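## Task

Find the LC plug in the sixth column counting from the left, sixth block counting down, top hole of that block; it is not latched. Press it in until it clicks into its latch. Leave every other fibre connected and latched, bend no fibre sharply (including this one), and keep the robot upright and untilted.

## Robot and tools

ROBOT. TidyBot++: a wheeled base 0.54 m long, 0.50 m wide, 0.38 m tall, carrying a single seven-joint arm with a two-finger gripper. The shoulder sits 0.12 m ahead of the base centre at 0.68 m height. Segments: upper arm 0.42 m, forearm 0.31 m, wrist to hand point 0.31 m. The arm begins folded, hand pointing down, poking up to 0.08 m past the base front. Cameras: base_camera (fixed on the base, 644x364) and wrist_camera (fisheye on the hand, 644x476, looking along the hand).

FRAMES. Base frame: origin on the floor below the base centre, x ahead, y to the left, z upward, metres. hand_pose and hand_target are reported in it, as the point between the finger pads; the hand's z axis runs out along the fingers and the fingers open along its y axis. base_odometry is in the odometry frame (the base frame where the scene began), heading in radians, left positive, -3.142 to 3.142; it counts wheel turns, so slip looks like travel. base_tilt is in degrees, forward and right positive.

TOOL move. Every argument is optional. The action keys are base, joints, target and speeds; cameras and blocking are not part of the action. An empty call just reports state and images.
- base: an object of relative offsets from where the base is when the command starts, along its own axes. translate_m (metres, forward +, -2 to 2), strafe_m (metres, left +, -2 to 2), rotate_rad (radians, counter-clockwise seen from above +, -6.3 to 6.3).
- joints: absolute angle targets by name. joint_1_rad (whole-arm yaw, positive is clockwise from above, the reverse of base heading), joint_2_rad shoulder -2.249 to 2.249, joint_3_rad upper-arm roll, joint_4_rad elbow -2.579 to 2.579, joint_5_rad forearm roll, joint_6_rad wrist -2.099 to 2.099, joint_7_rad hand roll (pointing down, + is counter-clockwise from above). Joints 1, 3, 5, 7 are unlimited and go the short way; for big turns send steps under half a turn. gripper_pos 0 (open, gap about 85 mm) to 1 (closed, squeezing 100-150 N). Done tolerance: 0.039 rad for joints 1-4, 0.095 for 5-7, 0.03 for the gripper.
- target: one list of seven numbers, an absolute hand pose in the base frame: x, y, z in metres, then quaternion qw, qx, qy, qz. With target, joints may only contain gripper_pos. The controller chooses joint angles itself, may swing the elbow, curve or overshoot, and usually stops within about 3 cm; to correct, add (wanted position minus hand_pose) to the previous target. To hold still, resend hand_target, not hand_pose.
- speeds: top speeds for this action only: translate_m and strafe_m 0.05 to 0.5 m/s (give one value for a combined move), rotate_rad 0.1 to 1.57 rad/s.
- cameras: list of base_camera, wrist_camera or all; [] returns no images.
- blocking: true (default) returns when all motion rests; false returns at once and the move runs on. A later move overrides only the parts it names.

TOOL wait: seconds 0 to 10, plus cameras; commands nothing and reports state, returning early once moves settle. TOOL stop: brakes everything still moving; braked parts say stopped and may keep pressing. TOOL zoom_image: camera plus region [x0, y0, x1, y1] in that camera's latest image pixels, top-left origin, at most 504x504. TOOL finished_scene: scene is the current scene number; it ends the scene irreversibly, so the plug must stay latched without the robot.

RESULT LINES. move reports done or the worst status. base_status, joint_status, hand_status: moving, done, off_target (rested away from target, possibly still pushing), contact_stop, time_out (unwanted stops that cancel the rest of your calls in the reply), not_followed (a check blocked the targets; joint command not followed or pose unreachable, with a cause for self-collision), torque_fault, limit_stop_at_motor_heat. hand_status done means within 10 mm and 2 degrees. on_its_own lists things the robot did unasked. motor_effort is torque as percent of maximum, peak in brackets, somewhat noisy and biased. Motor temperatures follows joint order; MOTOR HOT from 60 °C, heat fault at 75 °C makes the arm sag for 30-60 s. ARM HIT means the arm struck itself or the base. pictures names the images in order. A refused call (out-of-range value) or an unwanted stop skips the reply's later move, wait and finished_scene calls; an invalid call (unknown key or camera) does not.

CAUTIONS. The arm never slows for obstacles and keeps pushing when blocked, each correction pushing harder; a torque sensor at its limit (104.5 N m joints 1-4, 51.3 N m joints 5-7) freezes the arm for 10 s. Nothing keeps the arm off the base. A raised hand pushed or snagged while the base drives or turns can tip the robot; backing away or retracting the arm straightens a lean. Poses low, forward and close to the base often miss. Use gentle, small pushes on the plug, watch motor_effort and the wrist_camera, avoid brushing neighbouring fibres, never slam, and do not shove the base into the rack. hand_pose can be off by a centimetre or two; trust images.

Each tool is called after ">>>" as name(argument=value, ...) on one line, values as JSON.

## Session

>>> move()

Scene clock: 0.00 s.
Motor temperatures (°C): [35 34 32 35 40 41 47]
base_odometry: x=+0.000 y=+0.000 heading=+0.000
base_tilt: forward=-0.3 right=+0.2
base_status: not commanded
joint_positions: joint_1_rad=-0.017 joint_2_rad=-0.393 joint_3_rad=+3.118 joint_4_rad=-2.552 joint_5_rad=+0.035 joint_6_rad=-0.919 joint_7_rad=+1.540 gripper_pos=+0.000
joint_status: not commanded
motor_effort: joint_1_rad=+0 joint_2_rad=-1 joint_3_rad=+0 joint_4_rad=+14 joint_5_rad=+0 joint_6_rad=+1 joint_7_rad=+0
hand_pose: x=+0.2392 y=-0.0035 z=+0.5854 quat_wxyz=(+0.017, +0.999, +0.014, +0.033) (m; base frame)
hand_target: x=+0.2395 y=-0.0035 z=+0.5856 quat_wxyz=(+0.017, +0.999, +0.014, +0.033) (m; base frame)
hand_status: not commanded
pictures: base_camera, wrist_camera

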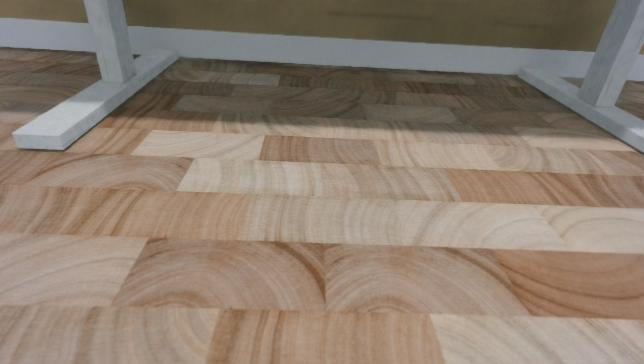

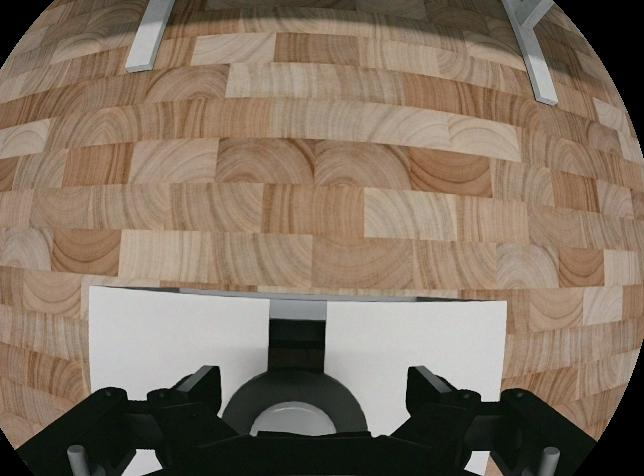

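>>> move(joints={"joint_6_rad":0.6})

Scene clock: 8.13 s.
Motor temperatures (°C): [35 34 32 35 40 41 47]
move: done
base_odometry: x=+0.000 y=+0.000 heading=+0.000
base_tilt: forward=-0.2 right=+0.1
base_status: not commanded
joint_positions: joint_1_rad=-0.017 joint_2_rad=-0.394 joint_3_rad=+3.118 joint_4_rad=-2.552 joint_5_rad=+0.035 joint_6_rad=+0.517 joint_7_rad=+1.540 gripper_pos=+0.000
joint_status: all done
motor_effort: joint_1_rad=+0(1) joint_2_rad=-5(6) joint_3_rad=+0(0) joint_4_rad=+20(21) joint_5_rad=+0(1) joint_6_rad=+9(10) joint_7_rad=+1(1)
hand_pose: x=+0.5288 y=+0.0241 z=+0.8735 quat_wxyz=(-0.016, +0.732, +0.023, +0.681) (m; base frame)
hand_target: x=+0.5297 y=+0.0251 z=+0.8998 quat_wxyz=(-0.018, +0.702, +0.023, +0.711) (m; base frame)
hand_status: not commanded
pictures: base_camera, wrist_camera
camera_calibration:
wrist_camera: T_world_to_cam=[[0.0732874, -0.997304, -0.00379573, -0.00986941], [-0.0309829, 0.00152736, -0.999519, 0.952315], [0.996829, 0.0733697, -0.0307875, -0.367177], [0, 0, 0, 1]] pos_world=[0.396241, 0.0156423, 0.940515]

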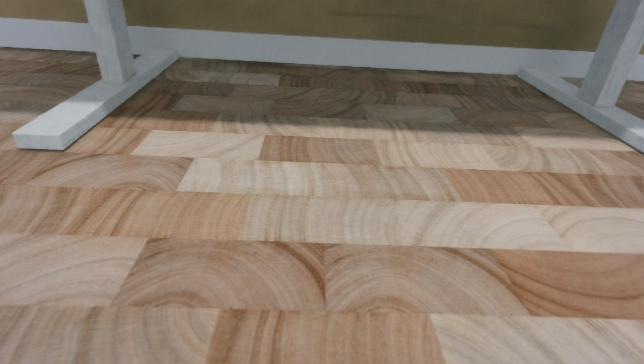

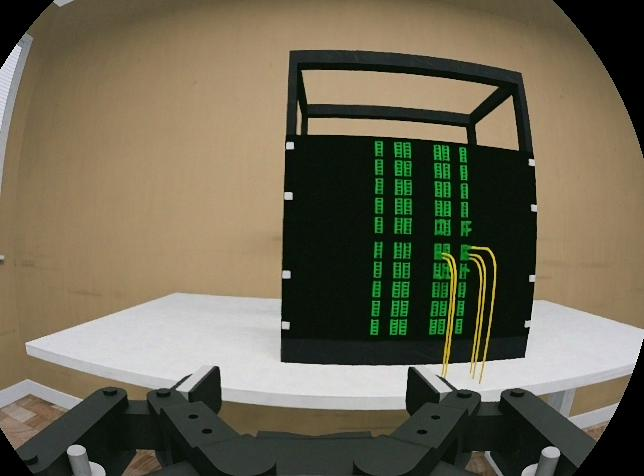

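>>> zoom_image(camera="wrist_camera", region=[360, 130, 520, 390])

>>> zoom_image(camera="wrist_camera", region=[420, 210, 510, 290])

Scaled by 1.938.

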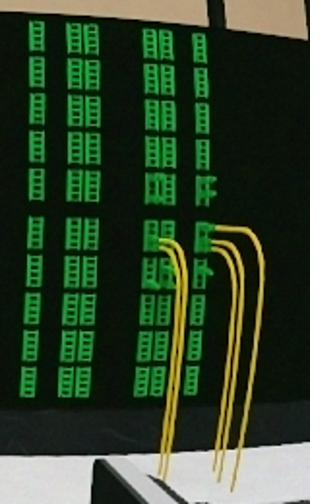

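Scaled by 5.600.

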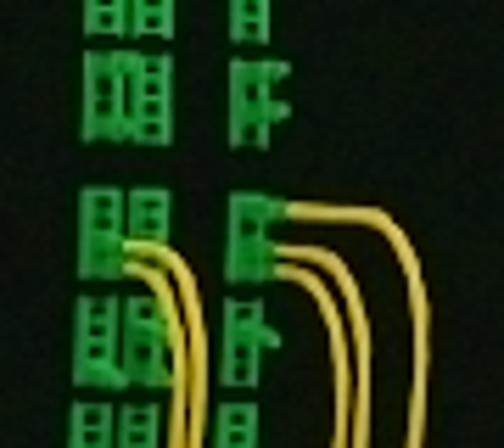

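>>> move(base={"strafe_m":-0.25,"translate_m":0.12}, joints={"joint_1_rad":0,"joint_3_rad":3.1416,"joint_5_rad":0,"joint_6_rad":0.68,"joint_7_rad":1.57})

>>> zoom_image(camera="wrist_camera", region=[220, 170, 420, 330])

Scene clock: 49.90 s.
Motor temperatures (°C): [35 34 32 35 40 41 47]
move: done
base_odometry: x=+0.120 y=-0.250 heading=+0.000
base_tilt: forward=-0.3 right=+0.2
base_status: done
joint_positions: joint_1_rad=-0.010 joint_2_rad=-0.394 joint_3_rad=+3.133 joint_4_rad=-2.552 joint_5_rad=+0.034 joint_6_rad=+0.605 joint_7_rad=+1.551 gripper_pos=+0.000
joint_status: all done
motor_effort: joint_1_rad=+0(1) joint_2_rad=-5(7) joint_3_rad=+0(2) joint_4_rad=+20(22) joint_5_rad=+0(1) joint_6_rad=+9(11) joint_7_rad=+0(1)
hand_pose: x=+0.5301 y=+0.0154 z=+0.9011 quat_wxyz=(-0.009, +0.701, +0.017, +0.713) (m; base frame)
hand_target: x=+0.5293 y=+0.0013 z=+0.9250 quat_wxyz=(+0.000, +0.674, +0.000, +0.739) (m; base frame)
hand_status: not commanded
pictures: base_camera, wrist_camera
camera_calibration:
wrist_camera: T_world_to_cam=[[0.0559785, -0.998426, 0.00336458, -0.0157972], [0.0575471, -0.000137819, -0.998343, 0.931973], [0.996772, 0.0560794, 0.0574488, -0.446221], [0, 0, 0, 1]] pos_world=[0.392032, 0.00937992, 0.956117]

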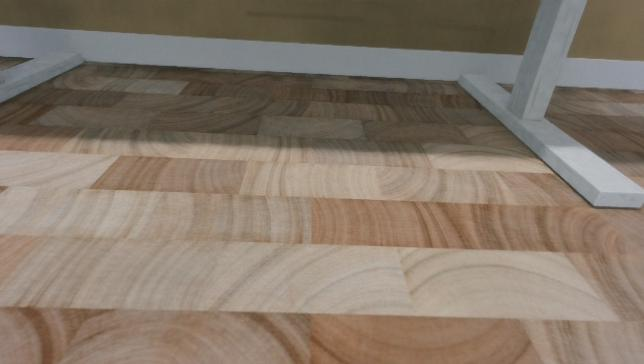

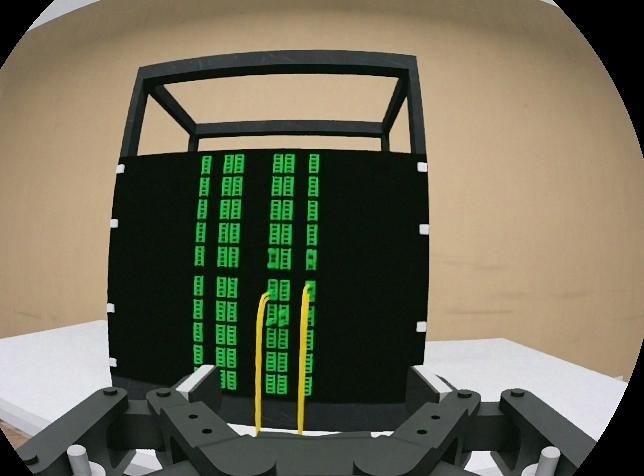

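Scaled by 2.520.

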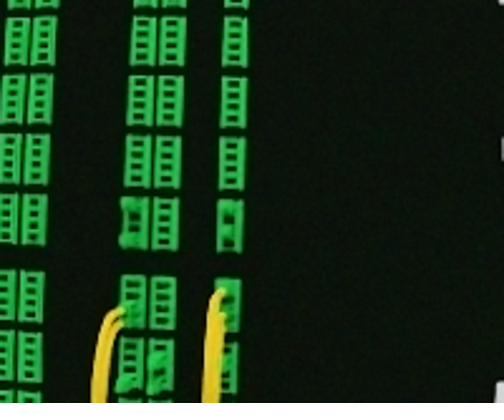

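>>> move(base={"translate_m":0.11,"strafe_m":0.02}, joints={"joint_1_rad":0.05,"joint_4_rad":-2.387,"joint_6_rad":0.455,"gripper_pos":1})

>>> zoom_image(camera="wrist_camera", region=[230, 220, 390, 340])

Scene clock: 75.40 s.
Motor temperatures (°C): [35 34 32 36 40 42 47]
move: done
base_odometry: x=+0.230 y=-0.230 heading=+0.000
base_tilt: forward=-0.1 right=+0.1
base_status: done
joint_positions: joint_1_rad=+0.035 joint_2_rad=-0.390 joint_3_rad=+3.133 joint_4_rad=-2.411 joint_5_rad=+0.034 joint_6_rad=+0.526 joint_7_rad=+1.551 gripper_pos=+0.999
joint_status: all done
motor_effort: joint_1_rad=+1(1) joint_2_rad=-6(9) joint_3_rad=+0(0) joint_4_rad=+22(23) joint_5_rad=+0(1) joint_6_rad=+9(11) joint_7_rad=-1(1)
hand_pose: x=+0.5524 y=-0.0041 z=+0.9577 quat_wxyz=(+0.009, +0.680, +0.002, +0.733) (m; base frame)
hand_target: x=+0.5550 y=-0.0205 z=+0.9515 quat_wxyz=(+0.018, +0.695, -0.018, +0.718) (m; base frame)
hand_status: not commanded
pictures: base_camera, wrist_camera
camera_calibration:
wrist_camera: T_world_to_cam=[[0.00903335, -0.999936, 0.00688434, -0.0140883], [0.116472, -0.00578562, -0.993177, 0.949634], [0.993153, 0.00977355, 0.116412, -0.525236], [0, 0, 0, 1]] pos_world=[0.411162, -0.00345979, 1.0044]

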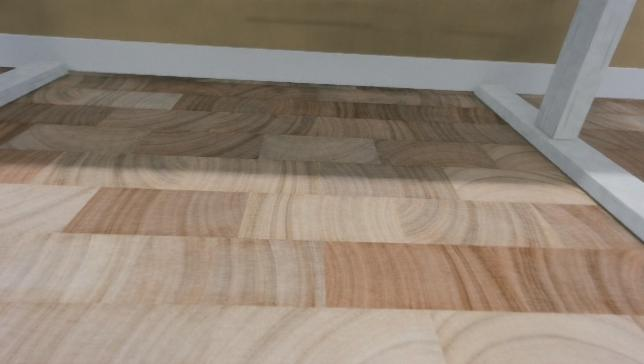

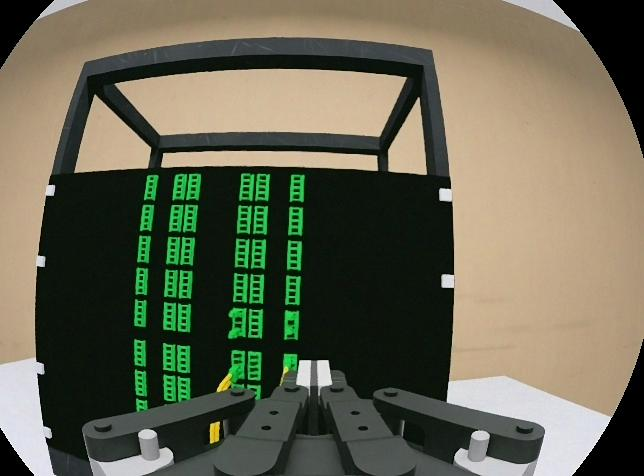

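Scaled by 3.150.

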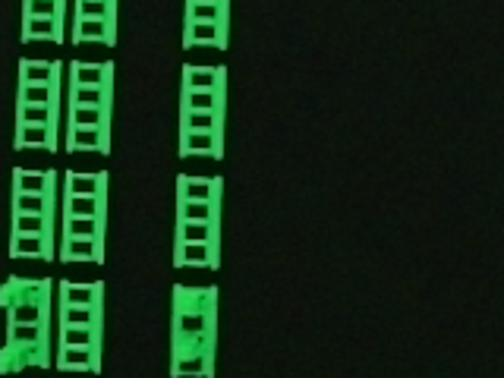

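>>> move(joints={"joint_6_rad":0.36,"gripper_pos":0.3,"joint_5_rad":-0.03})

>>> zoom_image(camera="wrist_camera", region=[230, 220, 390, 340])

Scene clock: 80.77 s.
Motor temperatures (°C): [35 34 32 36 40 42 47]
move: done
base_odometry: x=+0.230 y=-0.230 heading=+0.000
base_tilt: forward=-0.1 right=+0.1
base_status: not commanded
joint_positions: joint_1_rad=+0.035 joint_2_rad=-0.391 joint_3_rad=+3.133 joint_4_rad=-2.409 joint_5_rad=+0.025 joint_6_rad=+0.419 joint_7_rad=+1.551 gripper_pos=+0.300
joint_status: all done
motor_effort: joint_1_rad=+0(1) joint_2_rad=-7(8) joint_3_rad=+0(0) joint_4_rad=+21(24) joint_5_rad=+0(1) joint_6_rad=+9(11) joint_7_rad=+1(1)
hand_pose: x=+0.5532 y=-0.0065 z=+0.9257 quat_wxyz=(+0.008, +0.717, -0.004, +0.697) (m; base frame)
hand_target: x=+0.5544 y=-0.0237 z=+0.9219 quat_wxyz=(+0.011, +0.728, -0.032, +0.684) (m; base frame)
hand_status: not commanded
pictures: base_camera, wrist_camera
camera_calibration:
wrist_camera: T_world_to_cam=[[0.00178993, -0.999993, -0.00318718, -0.00296693], [0.0121231, 0.00320865, -0.999921, 0.98176], [0.999925, 0.00175116, 0.0121288, -0.429607], [0, 0, 0, 1]] pos_world=[0.417678, -0.00536473, 0.986884]

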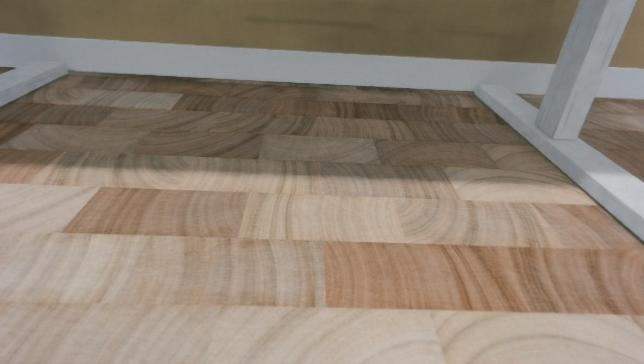

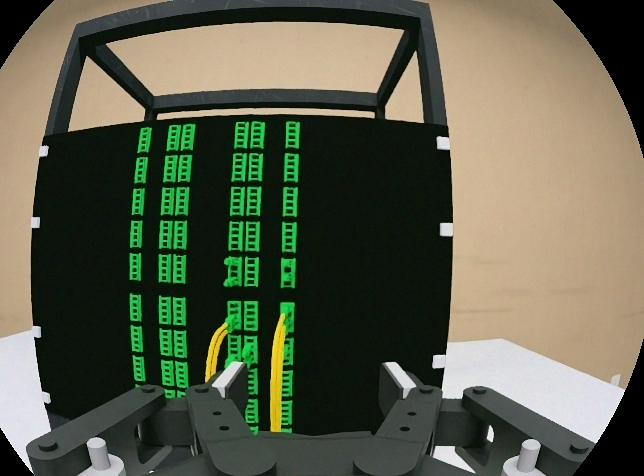

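Scaled by 3.150.

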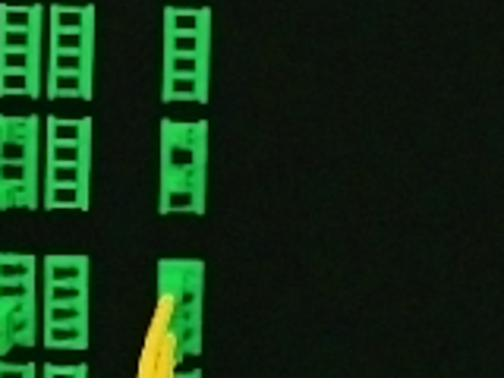

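>>> move(base={"translate_m":0.07})

>>> zoom_image(camera="wrist_camera", region=[230, 270, 330, 370])

Scene clock: 102.13 s.
Motor temperatures (°C): [35 34 32 36 40 42 47]
move: done
base_odometry: x=+0.300 y=-0.230 heading=+0.000
base_tilt: forward=-0.2 right=+0.2
base_status: done
joint_positions: joint_1_rad=+0.035 joint_2_rad=-0.389 joint_3_rad=+3.133 joint_4_rad=-2.409 joint_5_rad=+0.025 joint_6_rad=+0.419 joint_7_rad=+1.551 gripper_pos=+0.300
joint_status: not commanded
motor_effort: joint_1_rad=+0(1) joint_2_rad=-7(9) joint_3_rad=+0(1) joint_4_rad=+21(22) joint_5_rad=+0(1) joint_6_rad=+10(10) joint_7_rad=+0(1)
hand_pose: x=+0.5535 y=-0.0066 z=+0.9252 quat_wxyz=(+0.008, +0.718, -0.004, +0.696) (m; base frame)
hand_target: x=+0.5544 y=-0.0237 z=+0.9219 quat_wxyz=(+0.011, +0.728, -0.032, +0.684) (m; base frame)
hand_status: not commanded
pictures: base_camera, wrist_camera
camera_calibration:
wrist_camera: T_world_to_cam=[[0.00166899, -0.999993, -0.00322735, -0.00292545], [0.0110369, 0.00324558, -0.999934, 0.981903], [0.999938, 0.00163326, 0.0110422, -0.428879], [0, 0, 0, 1]] pos_world=[0.41802, -0.00541181, 0.986564]

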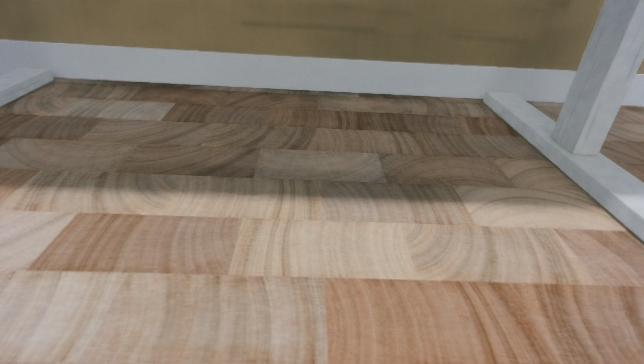

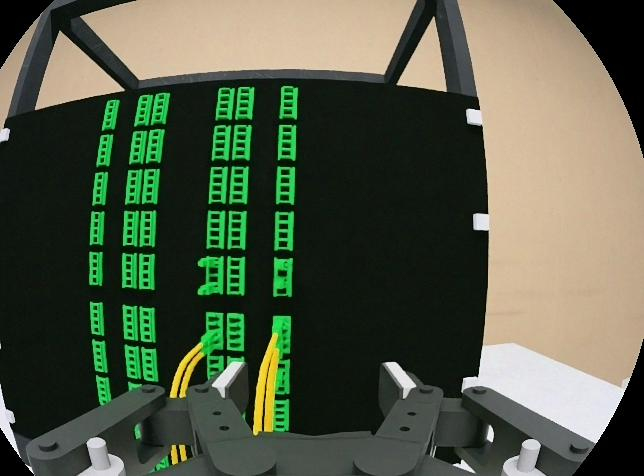

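Scaled by 5.040.

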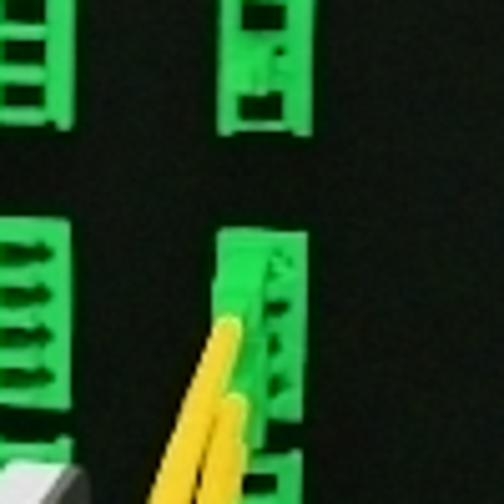

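>>> move(base={"strafe_m":0.02,"translate_m":0.03}, joints={"joint_4_rad":-2.324,"joint_6_rad":0.29})

>>> zoom_image(camera="wrist_camera", region=[250, 300, 370, 420])

Scene clock: 143.10 s.
Motor temperatures (°C): [35 34 32 36 40 41 47]
move: done
base_odometry: x=+0.331 y=-0.210 heading=+0.000
base_tilt: forward=-0.3 right=+0.2
base_status: done
joint_positions: joint_1_rad=+0.036 joint_2_rad=-0.391 joint_3_rad=+3.133 joint_4_rad=-2.348 joint_5_rad=+0.025 joint_6_rad=+0.362 joint_7_rad=+1.551 gripper_pos=+0.300
joint_status: all done
motor_effort: joint_1_rad=+0(1) joint_2_rad=-7(9) joint_3_rad=+0(1) joint_4_rad=+22(23) joint_5_rad=+0(1) joint_6_rad=+9(10) joint_7_rad=+0(1)
hand_pose: x=+0.5610 y=-0.0077 z=+0.9447 quat_wxyz=(+0.009, +0.716, -0.004, +0.698) (m; base frame)
hand_target: x=+0.5618 y=-0.0235 z=+0.9380 quat_wxyz=(+0.010, +0.731, -0.032, +0.682) (m; base frame)
hand_status: not commanded
pictures: base_camera, wrist_camera
camera_calibration:
wrist_camera: T_world_to_cam=[[-0.00101326, -0.999996, -0.0025037, -0.00323594], [0.0164697, 0.00248668, -0.999861, 0.998223], [0.999864, -0.00105436, 0.0164671, -0.441737], [0, 0, 0, 1]] pos_world=[0.425234, -0.00618393, 1.00535]

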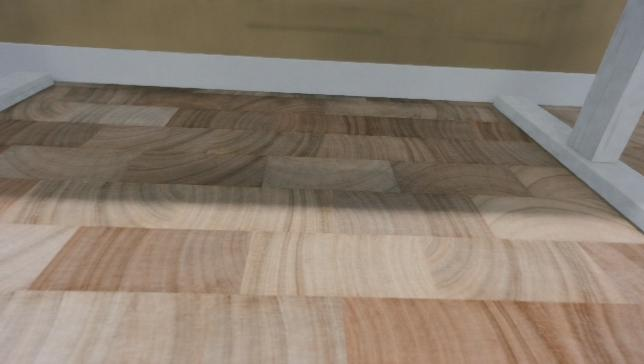

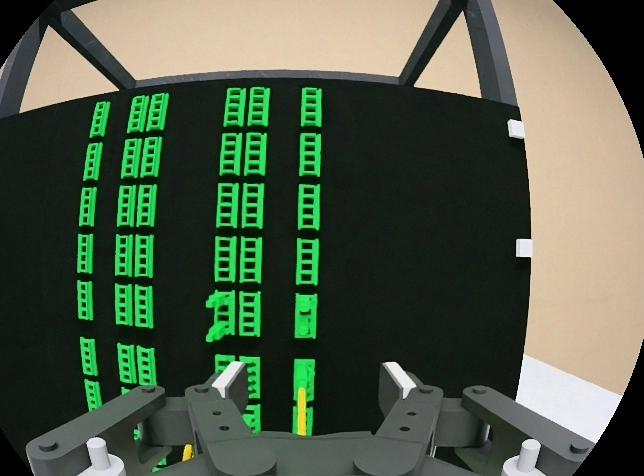

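Scaled by 4.200.

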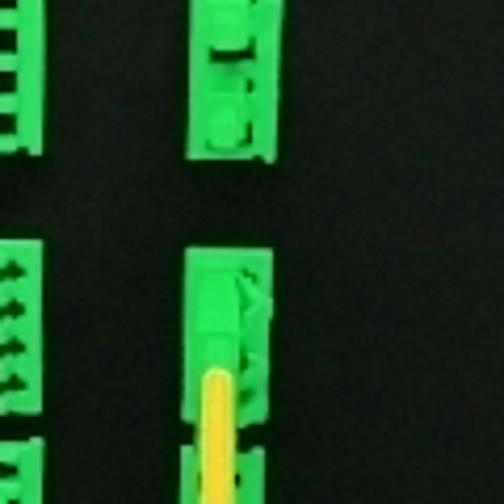

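>>> move(base={"strafe_m":0.0055}, joints={"joint_4_rad":-2.345,"joint_6_rad":0.30,"gripper_pos":0.82})

>>> zoom_image(camera="wrist_camera", region=[260, 310, 360, 410])

Scene clock: 170.57 s.
Motor temperatures (°C): [35 34 32 37 40 41 47]
move: done
base_odometry: x=+0.331 y=-0.204 heading=+0.000
base_tilt: forward=-0.1 right=+0.2
base_status: done
joint_positions: joint_1_rad=+0.037 joint_2_rad=-0.391 joint_3_rad=+3.134 joint_4_rad=-2.349 joint_5_rad=+0.025 joint_6_rad=+0.362 joint_7_rad=+1.551 gripper_pos=+0.820
joint_status: all done
motor_effort: joint_1_rad=+0(1) joint_2_rad=-7(8) joint_3_rad=+0(1) joint_4_rad=+22(23) joint_5_rad=-1(1) joint_6_rad=+9(11) joint_7_rad=+0(1)
hand_pose: x=+0.5608 y=-0.0081 z=+0.9439 quat_wxyz=(+0.010, +0.716, -0.005, +0.698) (m; base frame)
hand_target: x=+0.5592 y=-0.0234 z=+0.9285 quat_wxyz=(+0.010, +0.734, -0.032, +0.678) (m; base frame)
hand_status: not commanded
pictures: base_camera, wrist_camera
camera_calibration:
wrist_camera: T_world_to_cam=[[-0.00179446, -0.999995, -0.00263938, -0.00303661], [0.015183, 0.00261184, -0.999881, 0.998174], [0.999883, -0.00183432, 0.0151782, -0.440312], [0, 0, 0, 1]] pos_world=[0.4251, -0.00645134, 1.00473]

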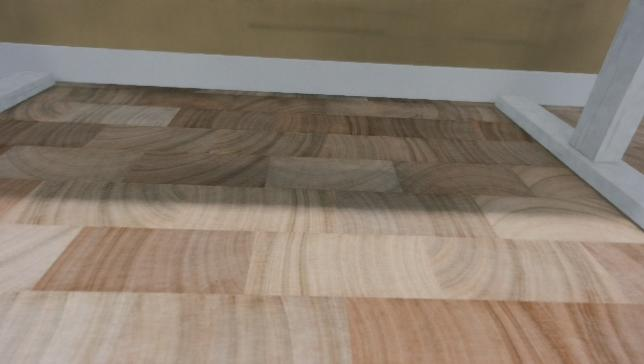

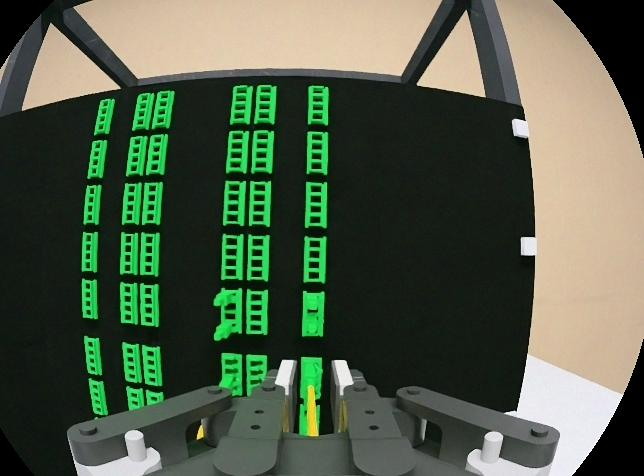

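Scaled by 5.040.

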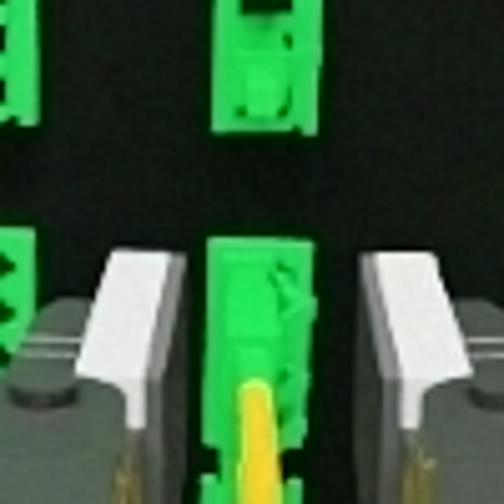

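>>> move(base={"strafe_m":0.0015,"translate_m":0.021}, joints={"joint_4_rad":-2.362,"joint_6_rad":0.30}, speeds={"translate_m":0.05})

>>> zoom_image(camera="wrist_camera", region=[260, 330, 360, 430])

Scene clock: 184.87 s.
Motor temperatures (°C): [35 34 32 37 40 41 47]
move: done
base_odometry: x=+0.352 y=-0.203 heading=+0.000
base_tilt: forward=-0.2 right=+0.2
base_status: done
joint_positions: joint_1_rad=+0.037 joint_2_rad=-0.393 joint_3_rad=+3.134 joint_4_rad=-2.356 joint_5_rad=+0.025 joint_6_rad=+0.362 joint_7_rad=+1.551 gripper_pos=+0.820
joint_status: all done
motor_effort: joint_1_rad=+0(1) joint_2_rad=-7(9) joint_3_rad=+0(1) joint_4_rad=+22(23) joint_5_rad=+0(1) joint_6_rad=+9(11) joint_7_rad=+1(1)
hand_pose: x=+0.5595 y=-0.0081 z=+0.9408 quat_wxyz=(+0.010, +0.718, -0.005, +0.696) (m; base frame)
hand_target: x=+0.5567 y=-0.0233 z=+0.9183 quat_wxyz=(+0.010, +0.740, -0.032, +0.672) (m; base frame)
hand_status: not commanded
pictures: base_camera, wrist_camera
camera_calibration:
wrist_camera: T_world_to_cam=[[-0.00182728, -0.999995, -0.00275682, -0.00288741], [0.0104536, 0.00273757, -0.999942, 0.997748], [0.999944, -0.001856, 0.0104485, -0.43451], [0, 0, 0, 1]] pos_world=[0.424051, -0.00642524, 1.00222]

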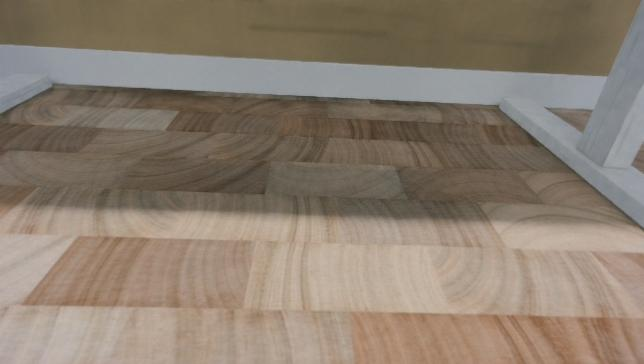

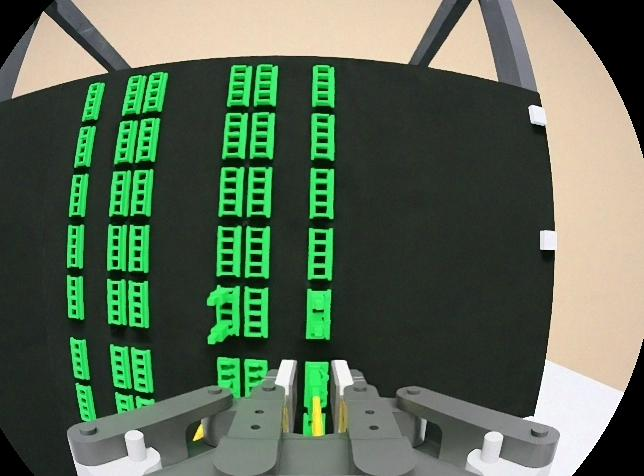

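Scaled by 5.040.

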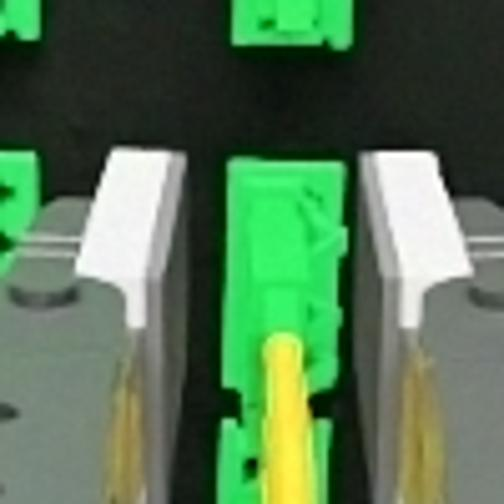

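>>> move(base={"strafe_m":-0.0012,"translate_m":0.005}, joints={"gripper_pos":0.93}, speeds={"translate_m":0.05})

>>> zoom_image(camera="wrist_camera", region=[280, 340, 350, 410])

Scene clock: 199.03 s.
Motor temperatures (°C): [35 34 32 37 40 41 47]
move: done
base_odometry: x=+0.357 y=-0.204 heading=+0.000
base_tilt: forward=-0.2 right=+0.1
base_status: done
joint_positions: joint_1_rad=+0.037 joint_2_rad=-0.393 joint_3_rad=+3.134 joint_4_rad=-2.356 joint_5_rad=+0.025 joint_6_rad=+0.362 joint_7_rad=+1.551 gripper_pos=+0.930
joint_status: all done
motor_effort: joint_1_rad=+0(1) joint_2_rad=-7(9) joint_3_rad=+0(1) joint_4_rad=+22(22) joint_5_rad=+0(1) joint_6_rad=+9(10) joint_7_rad=+1(1)
hand_pose: x=+0.5593 y=-0.0081 z=+0.9410 quat_wxyz=(+0.010, +0.718, -0.005, +0.696) (m; base frame)
hand_target: x=+0.5567 y=-0.0233 z=+0.9183 quat_wxyz=(+0.010, +0.740, -0.032, +0.672) (m; base frame)
hand_status: not commanded
pictures: base_camera, wrist_camera
camera_calibration:
wrist_camera: T_world_to_cam=[[-0.00188469, -0.999994, -0.0027393, -0.00289252], [0.010953, 0.0027185, -0.999936, 0.997685], [0.999938, -0.00191457, 0.0109478, -0.43485], [0, 0, 0, 1]] pos_world=[0.42389, -0.00643726, 1.00237]

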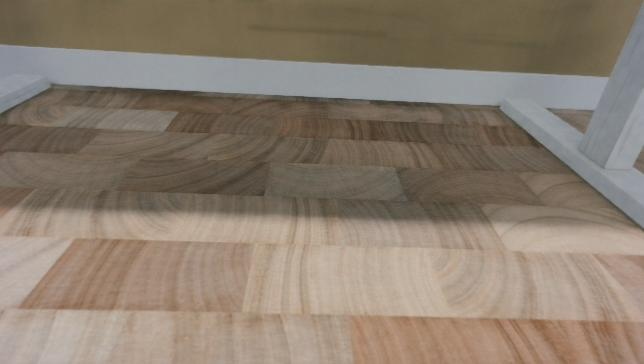

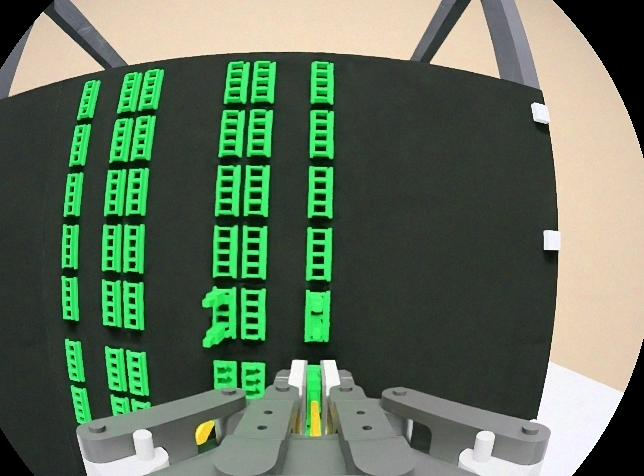

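Scaled by 7.200.

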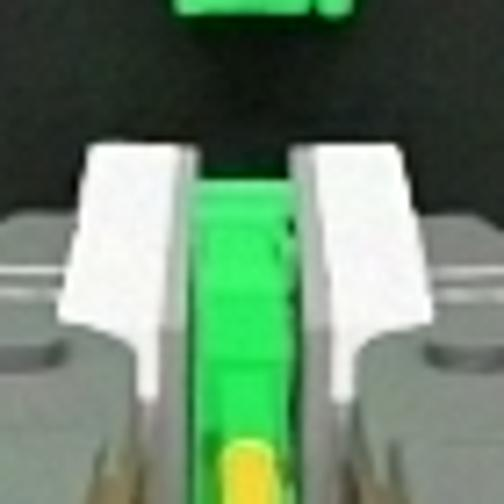

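>>> move(joints={"gripper_pos":0.955})

>>> zoom_image(camera="wrist_camera", region=[280, 340, 350, 410])

>>> move(base={"translate_m":0.006}, speeds={"translate_m":0.05})

>>> zoom_image(camera="wrist_camera", region=[280, 340, 350, 410])

Scene clock: 208.90 s.
Motor temperatures (°C): [35 34 32 37 40 41 47]
move: done
base_odometry: x=+0.357 y=-0.204 heading=+0.000
base_tilt: forward=-0.2 right=+0.1
base_status: not commanded
joint_positions: joint_1_rad=+0.037 joint_2_rad=-0.393 joint_3_rad=+3.134 joint_4_rad=-2.356 joint_5_rad=+0.025 joint_6_rad=+0.362 joint_7_rad=+1.551 gripper_pos=+0.951
joint_status: all done
motor_effort: joint_1_rad=+1(1) joint_2_rad=-6(7) joint_3_rad=+0(0) joint_4_rad=+22(22) joint_5_rad=+0(1) joint_6_rad=+9(9) joint_7_rad=+0(1)
hand_pose: x=+0.5593 y=-0.0081 z=+0.9410 quat_wxyz=(+0.010, +0.718, -0.005, +0.696) (m; base frame)
hand_target: x=+0.5567 y=-0.0233 z=+0.9183 quat_wxyz=(+0.010, +0.740, -0.032, +0.672) (m; base frame)
hand_status: not commanded
pictures: base_camera, wrist_camera
camera_calibration:
wrist_camera: T_world_to_cam=[[-0.00188469, -0.999994, -0.0027393, -0.00289252], [0.010953, 0.0027185, -0.999936, 0.997685], [0.999938, -0.00191457, 0.0109478, -0.43485], [0, 0, 0, 1]] pos_world=[0.42389, -0.00643726, 1.00237]

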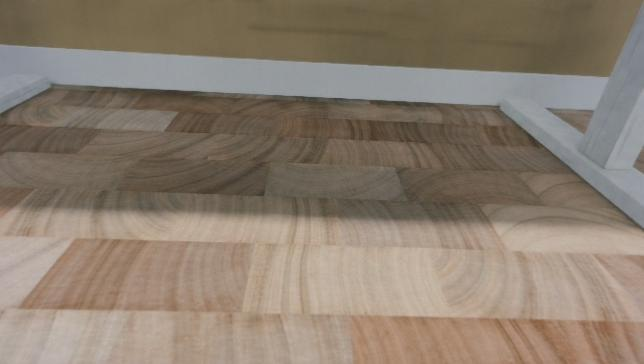

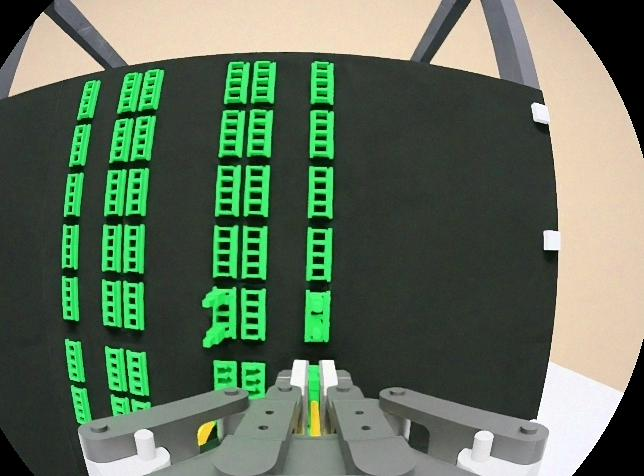

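Scaled by 7.200.

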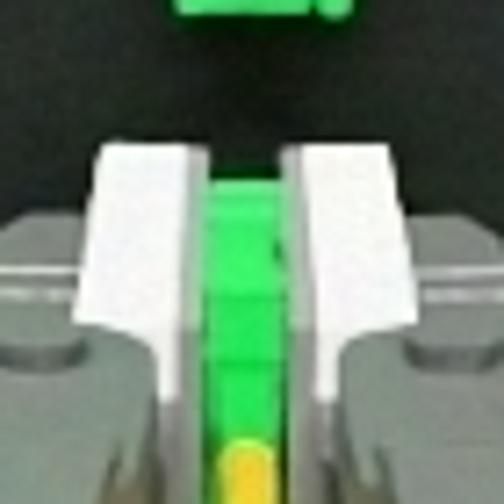

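Scene clock: 209.47 s.
Motor temperatures (°C): [35 34 32 37 40 41 47]
move: done
base_odometry: x=+0.363 y=-0.204 heading=+0.001
base_tilt: forward=-0.2 right=+0.2
base_status: done
joint_positions: joint_1_rad=+0.037 joint_2_rad=-0.395 joint_3_rad=+3.134 joint_4_rad=-2.356 joint_5_rad=+0.025 joint_6_rad=+0.362 joint_7_rad=+1.551 gripper_pos=+0.951
joint_status: not commanded
motor_effort: joint_1_rad=+0(1) joint_2_rad=-7(8) joint_3_rad=+0(1) joint_4_rad=+20(23) joint_5_rad=+0(1) joint_6_rad=+8(10) joint_7_rad=+0(1)
hand_pose: x=+0.5590 y=-0.0082 z=+0.9415 quat_wxyz=(+0.010, +0.717, -0.005, +0.697) (m; base frame)
hand_target: x=+0.5567 y=-0.0233 z=+0.9183 quat_wxyz=(+0.010, +0.740, -0.032, +0.672) (m; base frame)
hand_status: not commanded
pictures: base_camera, wrist_camera
camera_calibration:
wrist_camera: T_world_to_cam=[[-0.0022053, -0.999994, -0.00269679, -0.00288162], [0.0121285, 0.00266985, -0.999923, 0.997508], [0.999924, -0.00223784, 0.0121225, -0.435581], [0, 0, 0, 1]] pos_world=[0.423443, -0.00651955, 1.0027]

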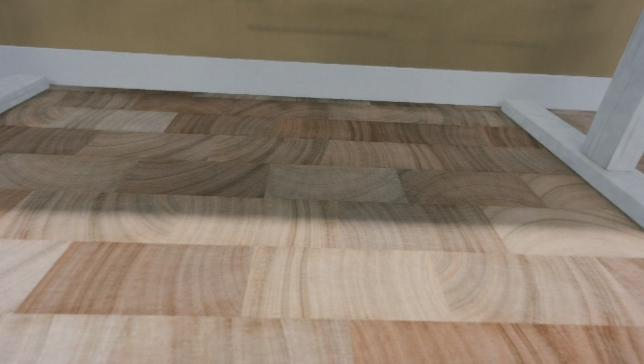

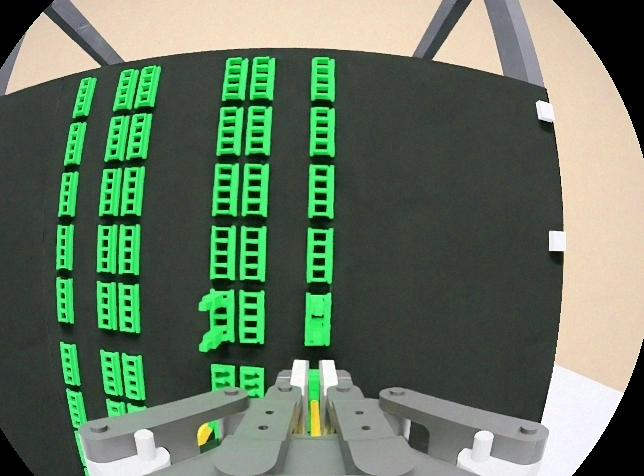

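Scaled by 7.200.

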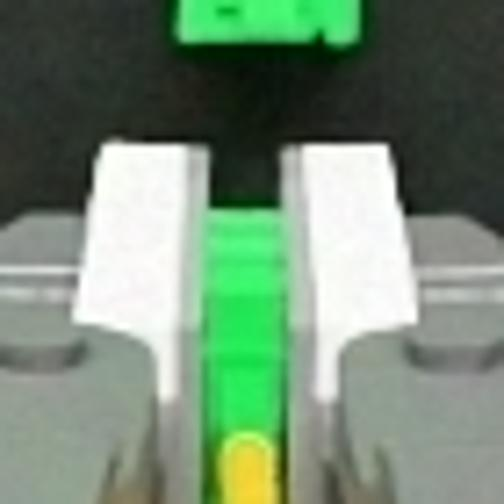

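>>> move(base={"translate_m":0.004}, speeds={"translate_m":0.05})

>>> zoom_image(camera="wrist_camera", region=[280, 340, 350, 410])

>>> move(base={"translate_m":0.004}, speeds={"translate_m":0.05})

>>> zoom_image(camera="wrist_camera", region=[280, 340, 350, 410])

Scene clock: 219.33 s.
Motor temperatures (°C): [35 34 32 37 40 41 47]
move: done
base_odometry: x=+0.367 y=-0.204 heading=+0.001
base_tilt: forward=-0.2 right=+0.2
base_status: done
joint_positions: joint_1_rad=+0.038 joint_2_rad=-0.403 joint_3_rad=+3.134 joint_4_rad=-2.362 joint_5_rad=+0.025 joint_6_rad=+0.361 joint_7_rad=+1.551 gripper_pos=+0.951
joint_status: not commanded
motor_effort: joint_1_rad=+0(1) joint_2_rad=-4(8) joint_3_rad=+0(1) joint_4_rad=+20(25) joint_5_rad=+0(1) joint_6_rad=+7(10) joint_7_rad=+0(1)
hand_pose: x=+0.5559 y=-0.0085 z=+0.9414 quat_wxyz=(+0.010, +0.717, -0.005, +0.697) (m; base frame)
hand_target: x=+0.5567 y=-0.0233 z=+0.9183 quat_wxyz=(+0.010, +0.740, -0.032, +0.672) (m; base frame)
hand_status: not commanded
pictures: base_camera, wrist_camera
camera_calibration:
wrist_camera: T_world_to_cam=[[-0.00318589, -0.999992, -0.00257758, -0.00277873], [0.0137989, 0.00253338, -0.999902, 0.996467], [0.9999, -0.00322114, 0.0137907, -0.434108], [0, 0, 0, 1]] pos_world=[0.420306, -0.00670146, 1.00235]

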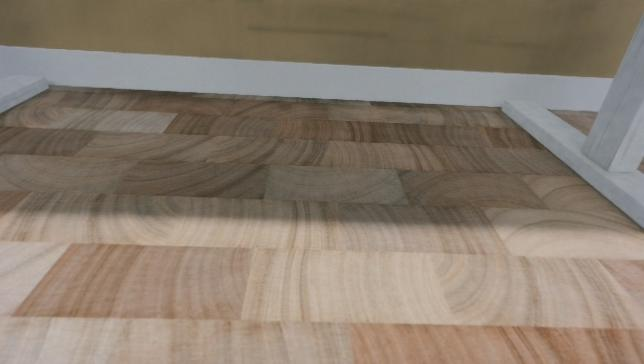

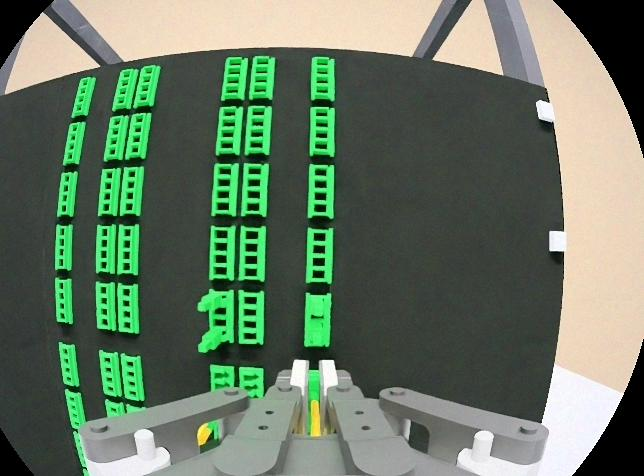

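Scaled by 7.200.

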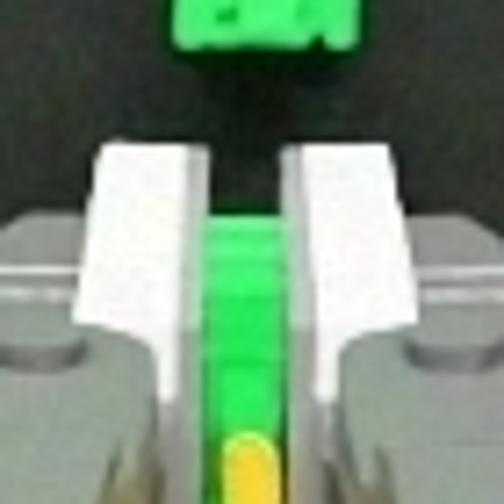

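Scene clock: 219.97 s.
Motor temperatures (°C): [35 34 32 37 40 41 47]
move: done
base_odometry: x=+0.371 y=-0.204 heading=+0.001
base_tilt: forward=-0.2 right=+0.1
base_status: done
joint_positions: joint_1_rad=+0.039 joint_2_rad=-0.413 joint_3_rad=+3.134 joint_4_rad=-2.368 joint_5_rad=+0.025 joint_6_rad=+0.360 joint_7_rad=+1.551 gripper_pos=+0.951
joint_status: not commanded
motor_effort: joint_1_rad=+1(1) joint_2_rad=-2(5) joint_3_rad=+1(1) joint_4_rad=+22(25) joint_5_rad=+0(1) joint_6_rad=+8(10) joint_7_rad=+1(1)
hand_pose: x=+0.5527 y=-0.0087 z=+0.9413 quat_wxyz=(+0.010, +0.716, -0.005, +0.698) (m; base frame)
hand_target: x=+0.5567 y=-0.0233 z=+0.9183 quat_wxyz=(+0.010, +0.740, -0.032, +0.672) (m; base frame)
hand_status: not commanded
pictures: base_camera, wrist_camera
camera_calibration:
wrist_camera: T_world_to_cam=[[-0.00382489, -0.99999, -0.00244569, -0.00271961], [0.0156022, 0.00238573, -0.999875, 0.995387], [0.999871, -0.00386257, 0.0155929, -0.432523], [0, 0, 0, 1]] pos_world=[0.416926, -0.00676495, 1.002]

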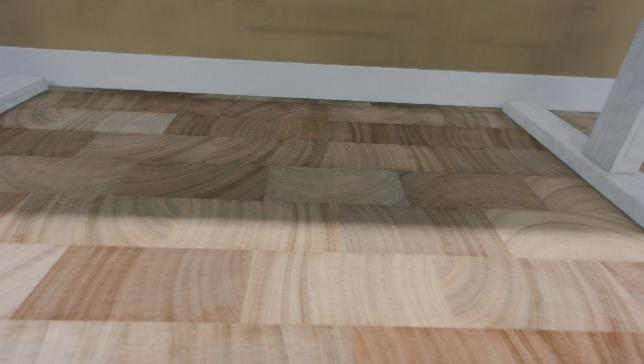

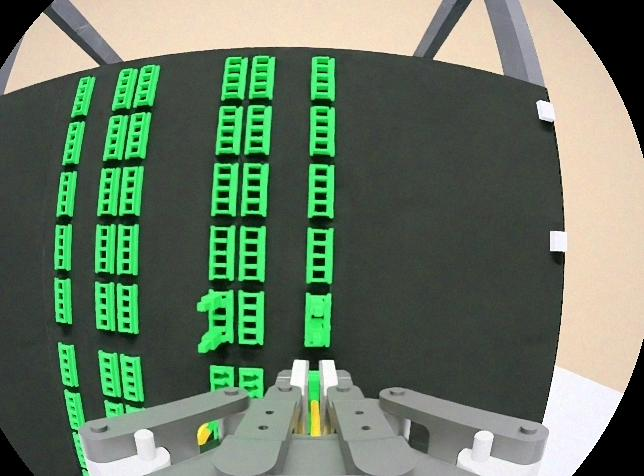

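Scaled by 7.200.

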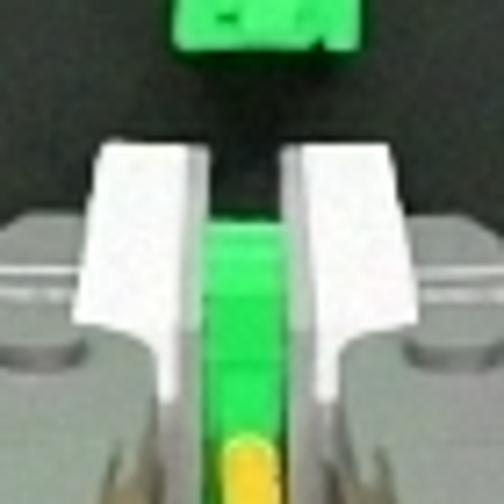

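>>> move(base={"translate_m":0.008}, speeds={"translate_m":0.05})

>>> zoom_image(camera="wrist_camera", region=[280, 340, 350, 410])

>>> move(base={"translate_m":0.008}, speeds={"translate_m":0.05}, cameras=["wrist_camera"])

>>> zoom_image(camera="wrist_camera", region=[280, 340, 350, 410])

Scene clock: 228.50 s.
Motor temperatures (°C): [35 34 32 37 40 41 47]
move: done
base_odometry: x=+0.379 y=-0.203 heading=+0.001
base_tilt: forward=-0.2 right=+0.1
base_status: done
joint_positions: joint_1_rad=+0.039 joint_2_rad=-0.428 joint_3_rad=+3.134 joint_4_rad=-2.378 joint_5_rad=+0.025 joint_6_rad=+0.357 joint_7_rad=+1.551 gripper_pos=+0.951
joint_status: not commanded
motor_effort: joint_1_rad=+1(1) joint_2_rad=+2(3) joint_3_rad=+1(1) joint_4_rad=+22(27) joint_5_rad=-1(1) joint_6_rad=+8(10) joint_7_rad=+1(1)
hand_pose: x=+0.5475 y=-0.0088 z=+0.9412 quat_wxyz=(+0.011, +0.715, -0.006, +0.699) (m; base frame)
hand_target: x=+0.5567 y=-0.0233 z=+0.9183 quat_wxyz=(+0.010, +0.740, -0.032, +0.672) (m; base frame)
hand_status: not commanded
pictures: base_camera, wrist_camera
camera_calibration:
wrist_camera: T_world_to_cam=[[-0.0045255, -0.999987, -0.00222851, -0.00267103], [0.0187256, 0.00214339, -0.999822, 0.993631], [0.999814, -0.00456643, 0.0187157, -0.430268], [0, 0, 0, 1]] pos_world=[0.41157, -0.00676553, 1.0015]

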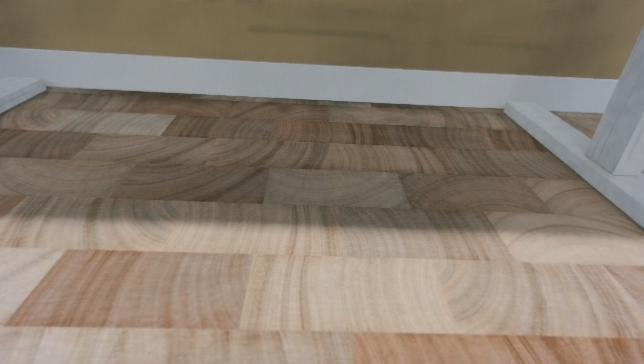

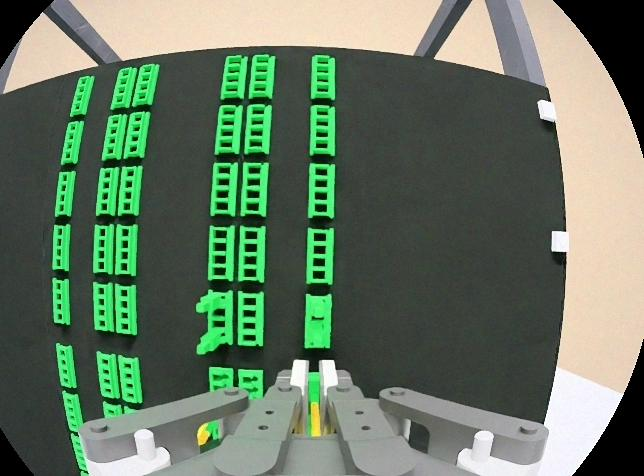

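Scaled by 7.200.

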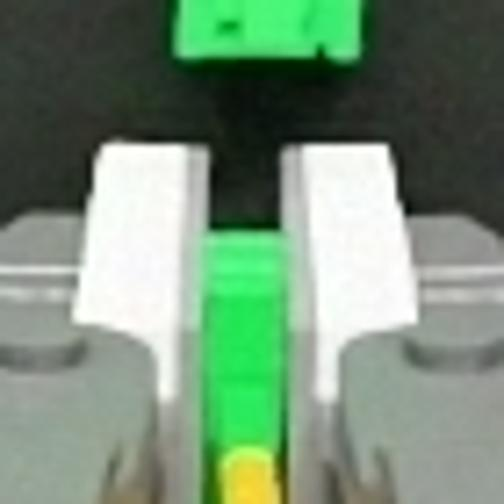

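Scene clock: 229.20 s.
Motor temperatures (°C): [35 34 32 37 40 41 47]
move: done
base_odometry: x=+0.386 y=-0.203 heading=+0.001
base_tilt: forward=-0.2 right=+0.1
base_status: done
joint_positions: joint_1_rad=+0.040 joint_2_rad=-0.444 joint_3_rad=+3.134 joint_4_rad=-2.389 joint_5_rad=+0.025 joint_6_rad=+0.355 joint_7_rad=+1.551 gripper_pos=+0.951
joint_status: not commanded
motor_effort: joint_1_rad=+0(1) joint_2_rad=+5(8) joint_3_rad=+0(1) joint_4_rad=+24(30) joint_5_rad=+0(1) joint_6_rad=+8(12) joint_7_rad=+0(1)
hand_pose: x=+0.5419 y=-0.0090 z=+0.9411 quat_wxyz=(+0.011, +0.714, -0.006, +0.700) (m; base frame)
hand_target: x=+0.5567 y=-0.0233 z=+0.9183 quat_wxyz=(+0.010, +0.740, -0.032, +0.672) (m; base frame)
hand_status: not commanded
pictures: wrist_camera
camera_calibration:
wrist_camera: T_world_to_cam=[[-0.0053506, -0.999984, -0.0019902, -0.00261566], [0.0222847, 0.0018705, -0.99975, 0.991648], [0.999737, -0.00539361, 0.0222743, -0.428028], [0, 0, 0, 1]] pos_world=[0.405803, -0.0067791, 1.00093]

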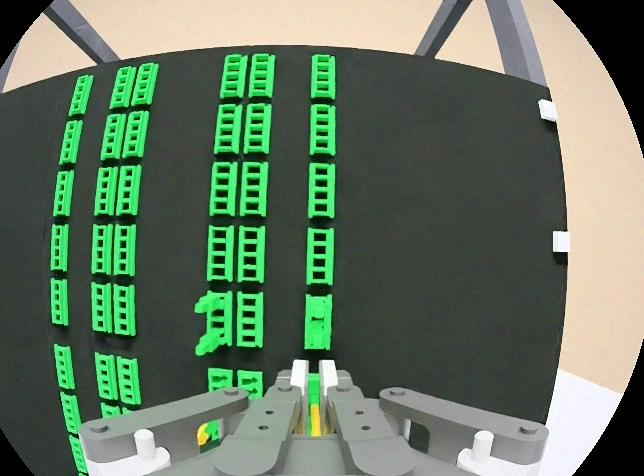

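Scaled by 7.200.

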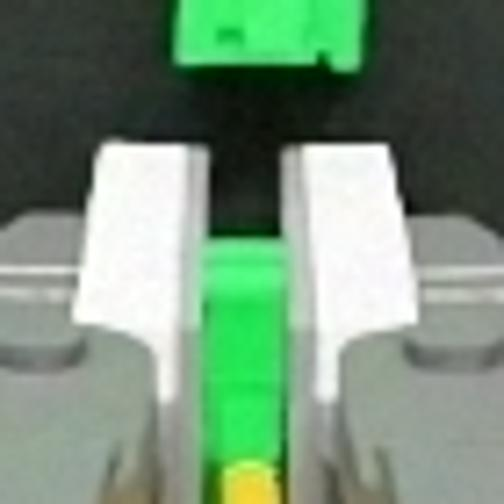

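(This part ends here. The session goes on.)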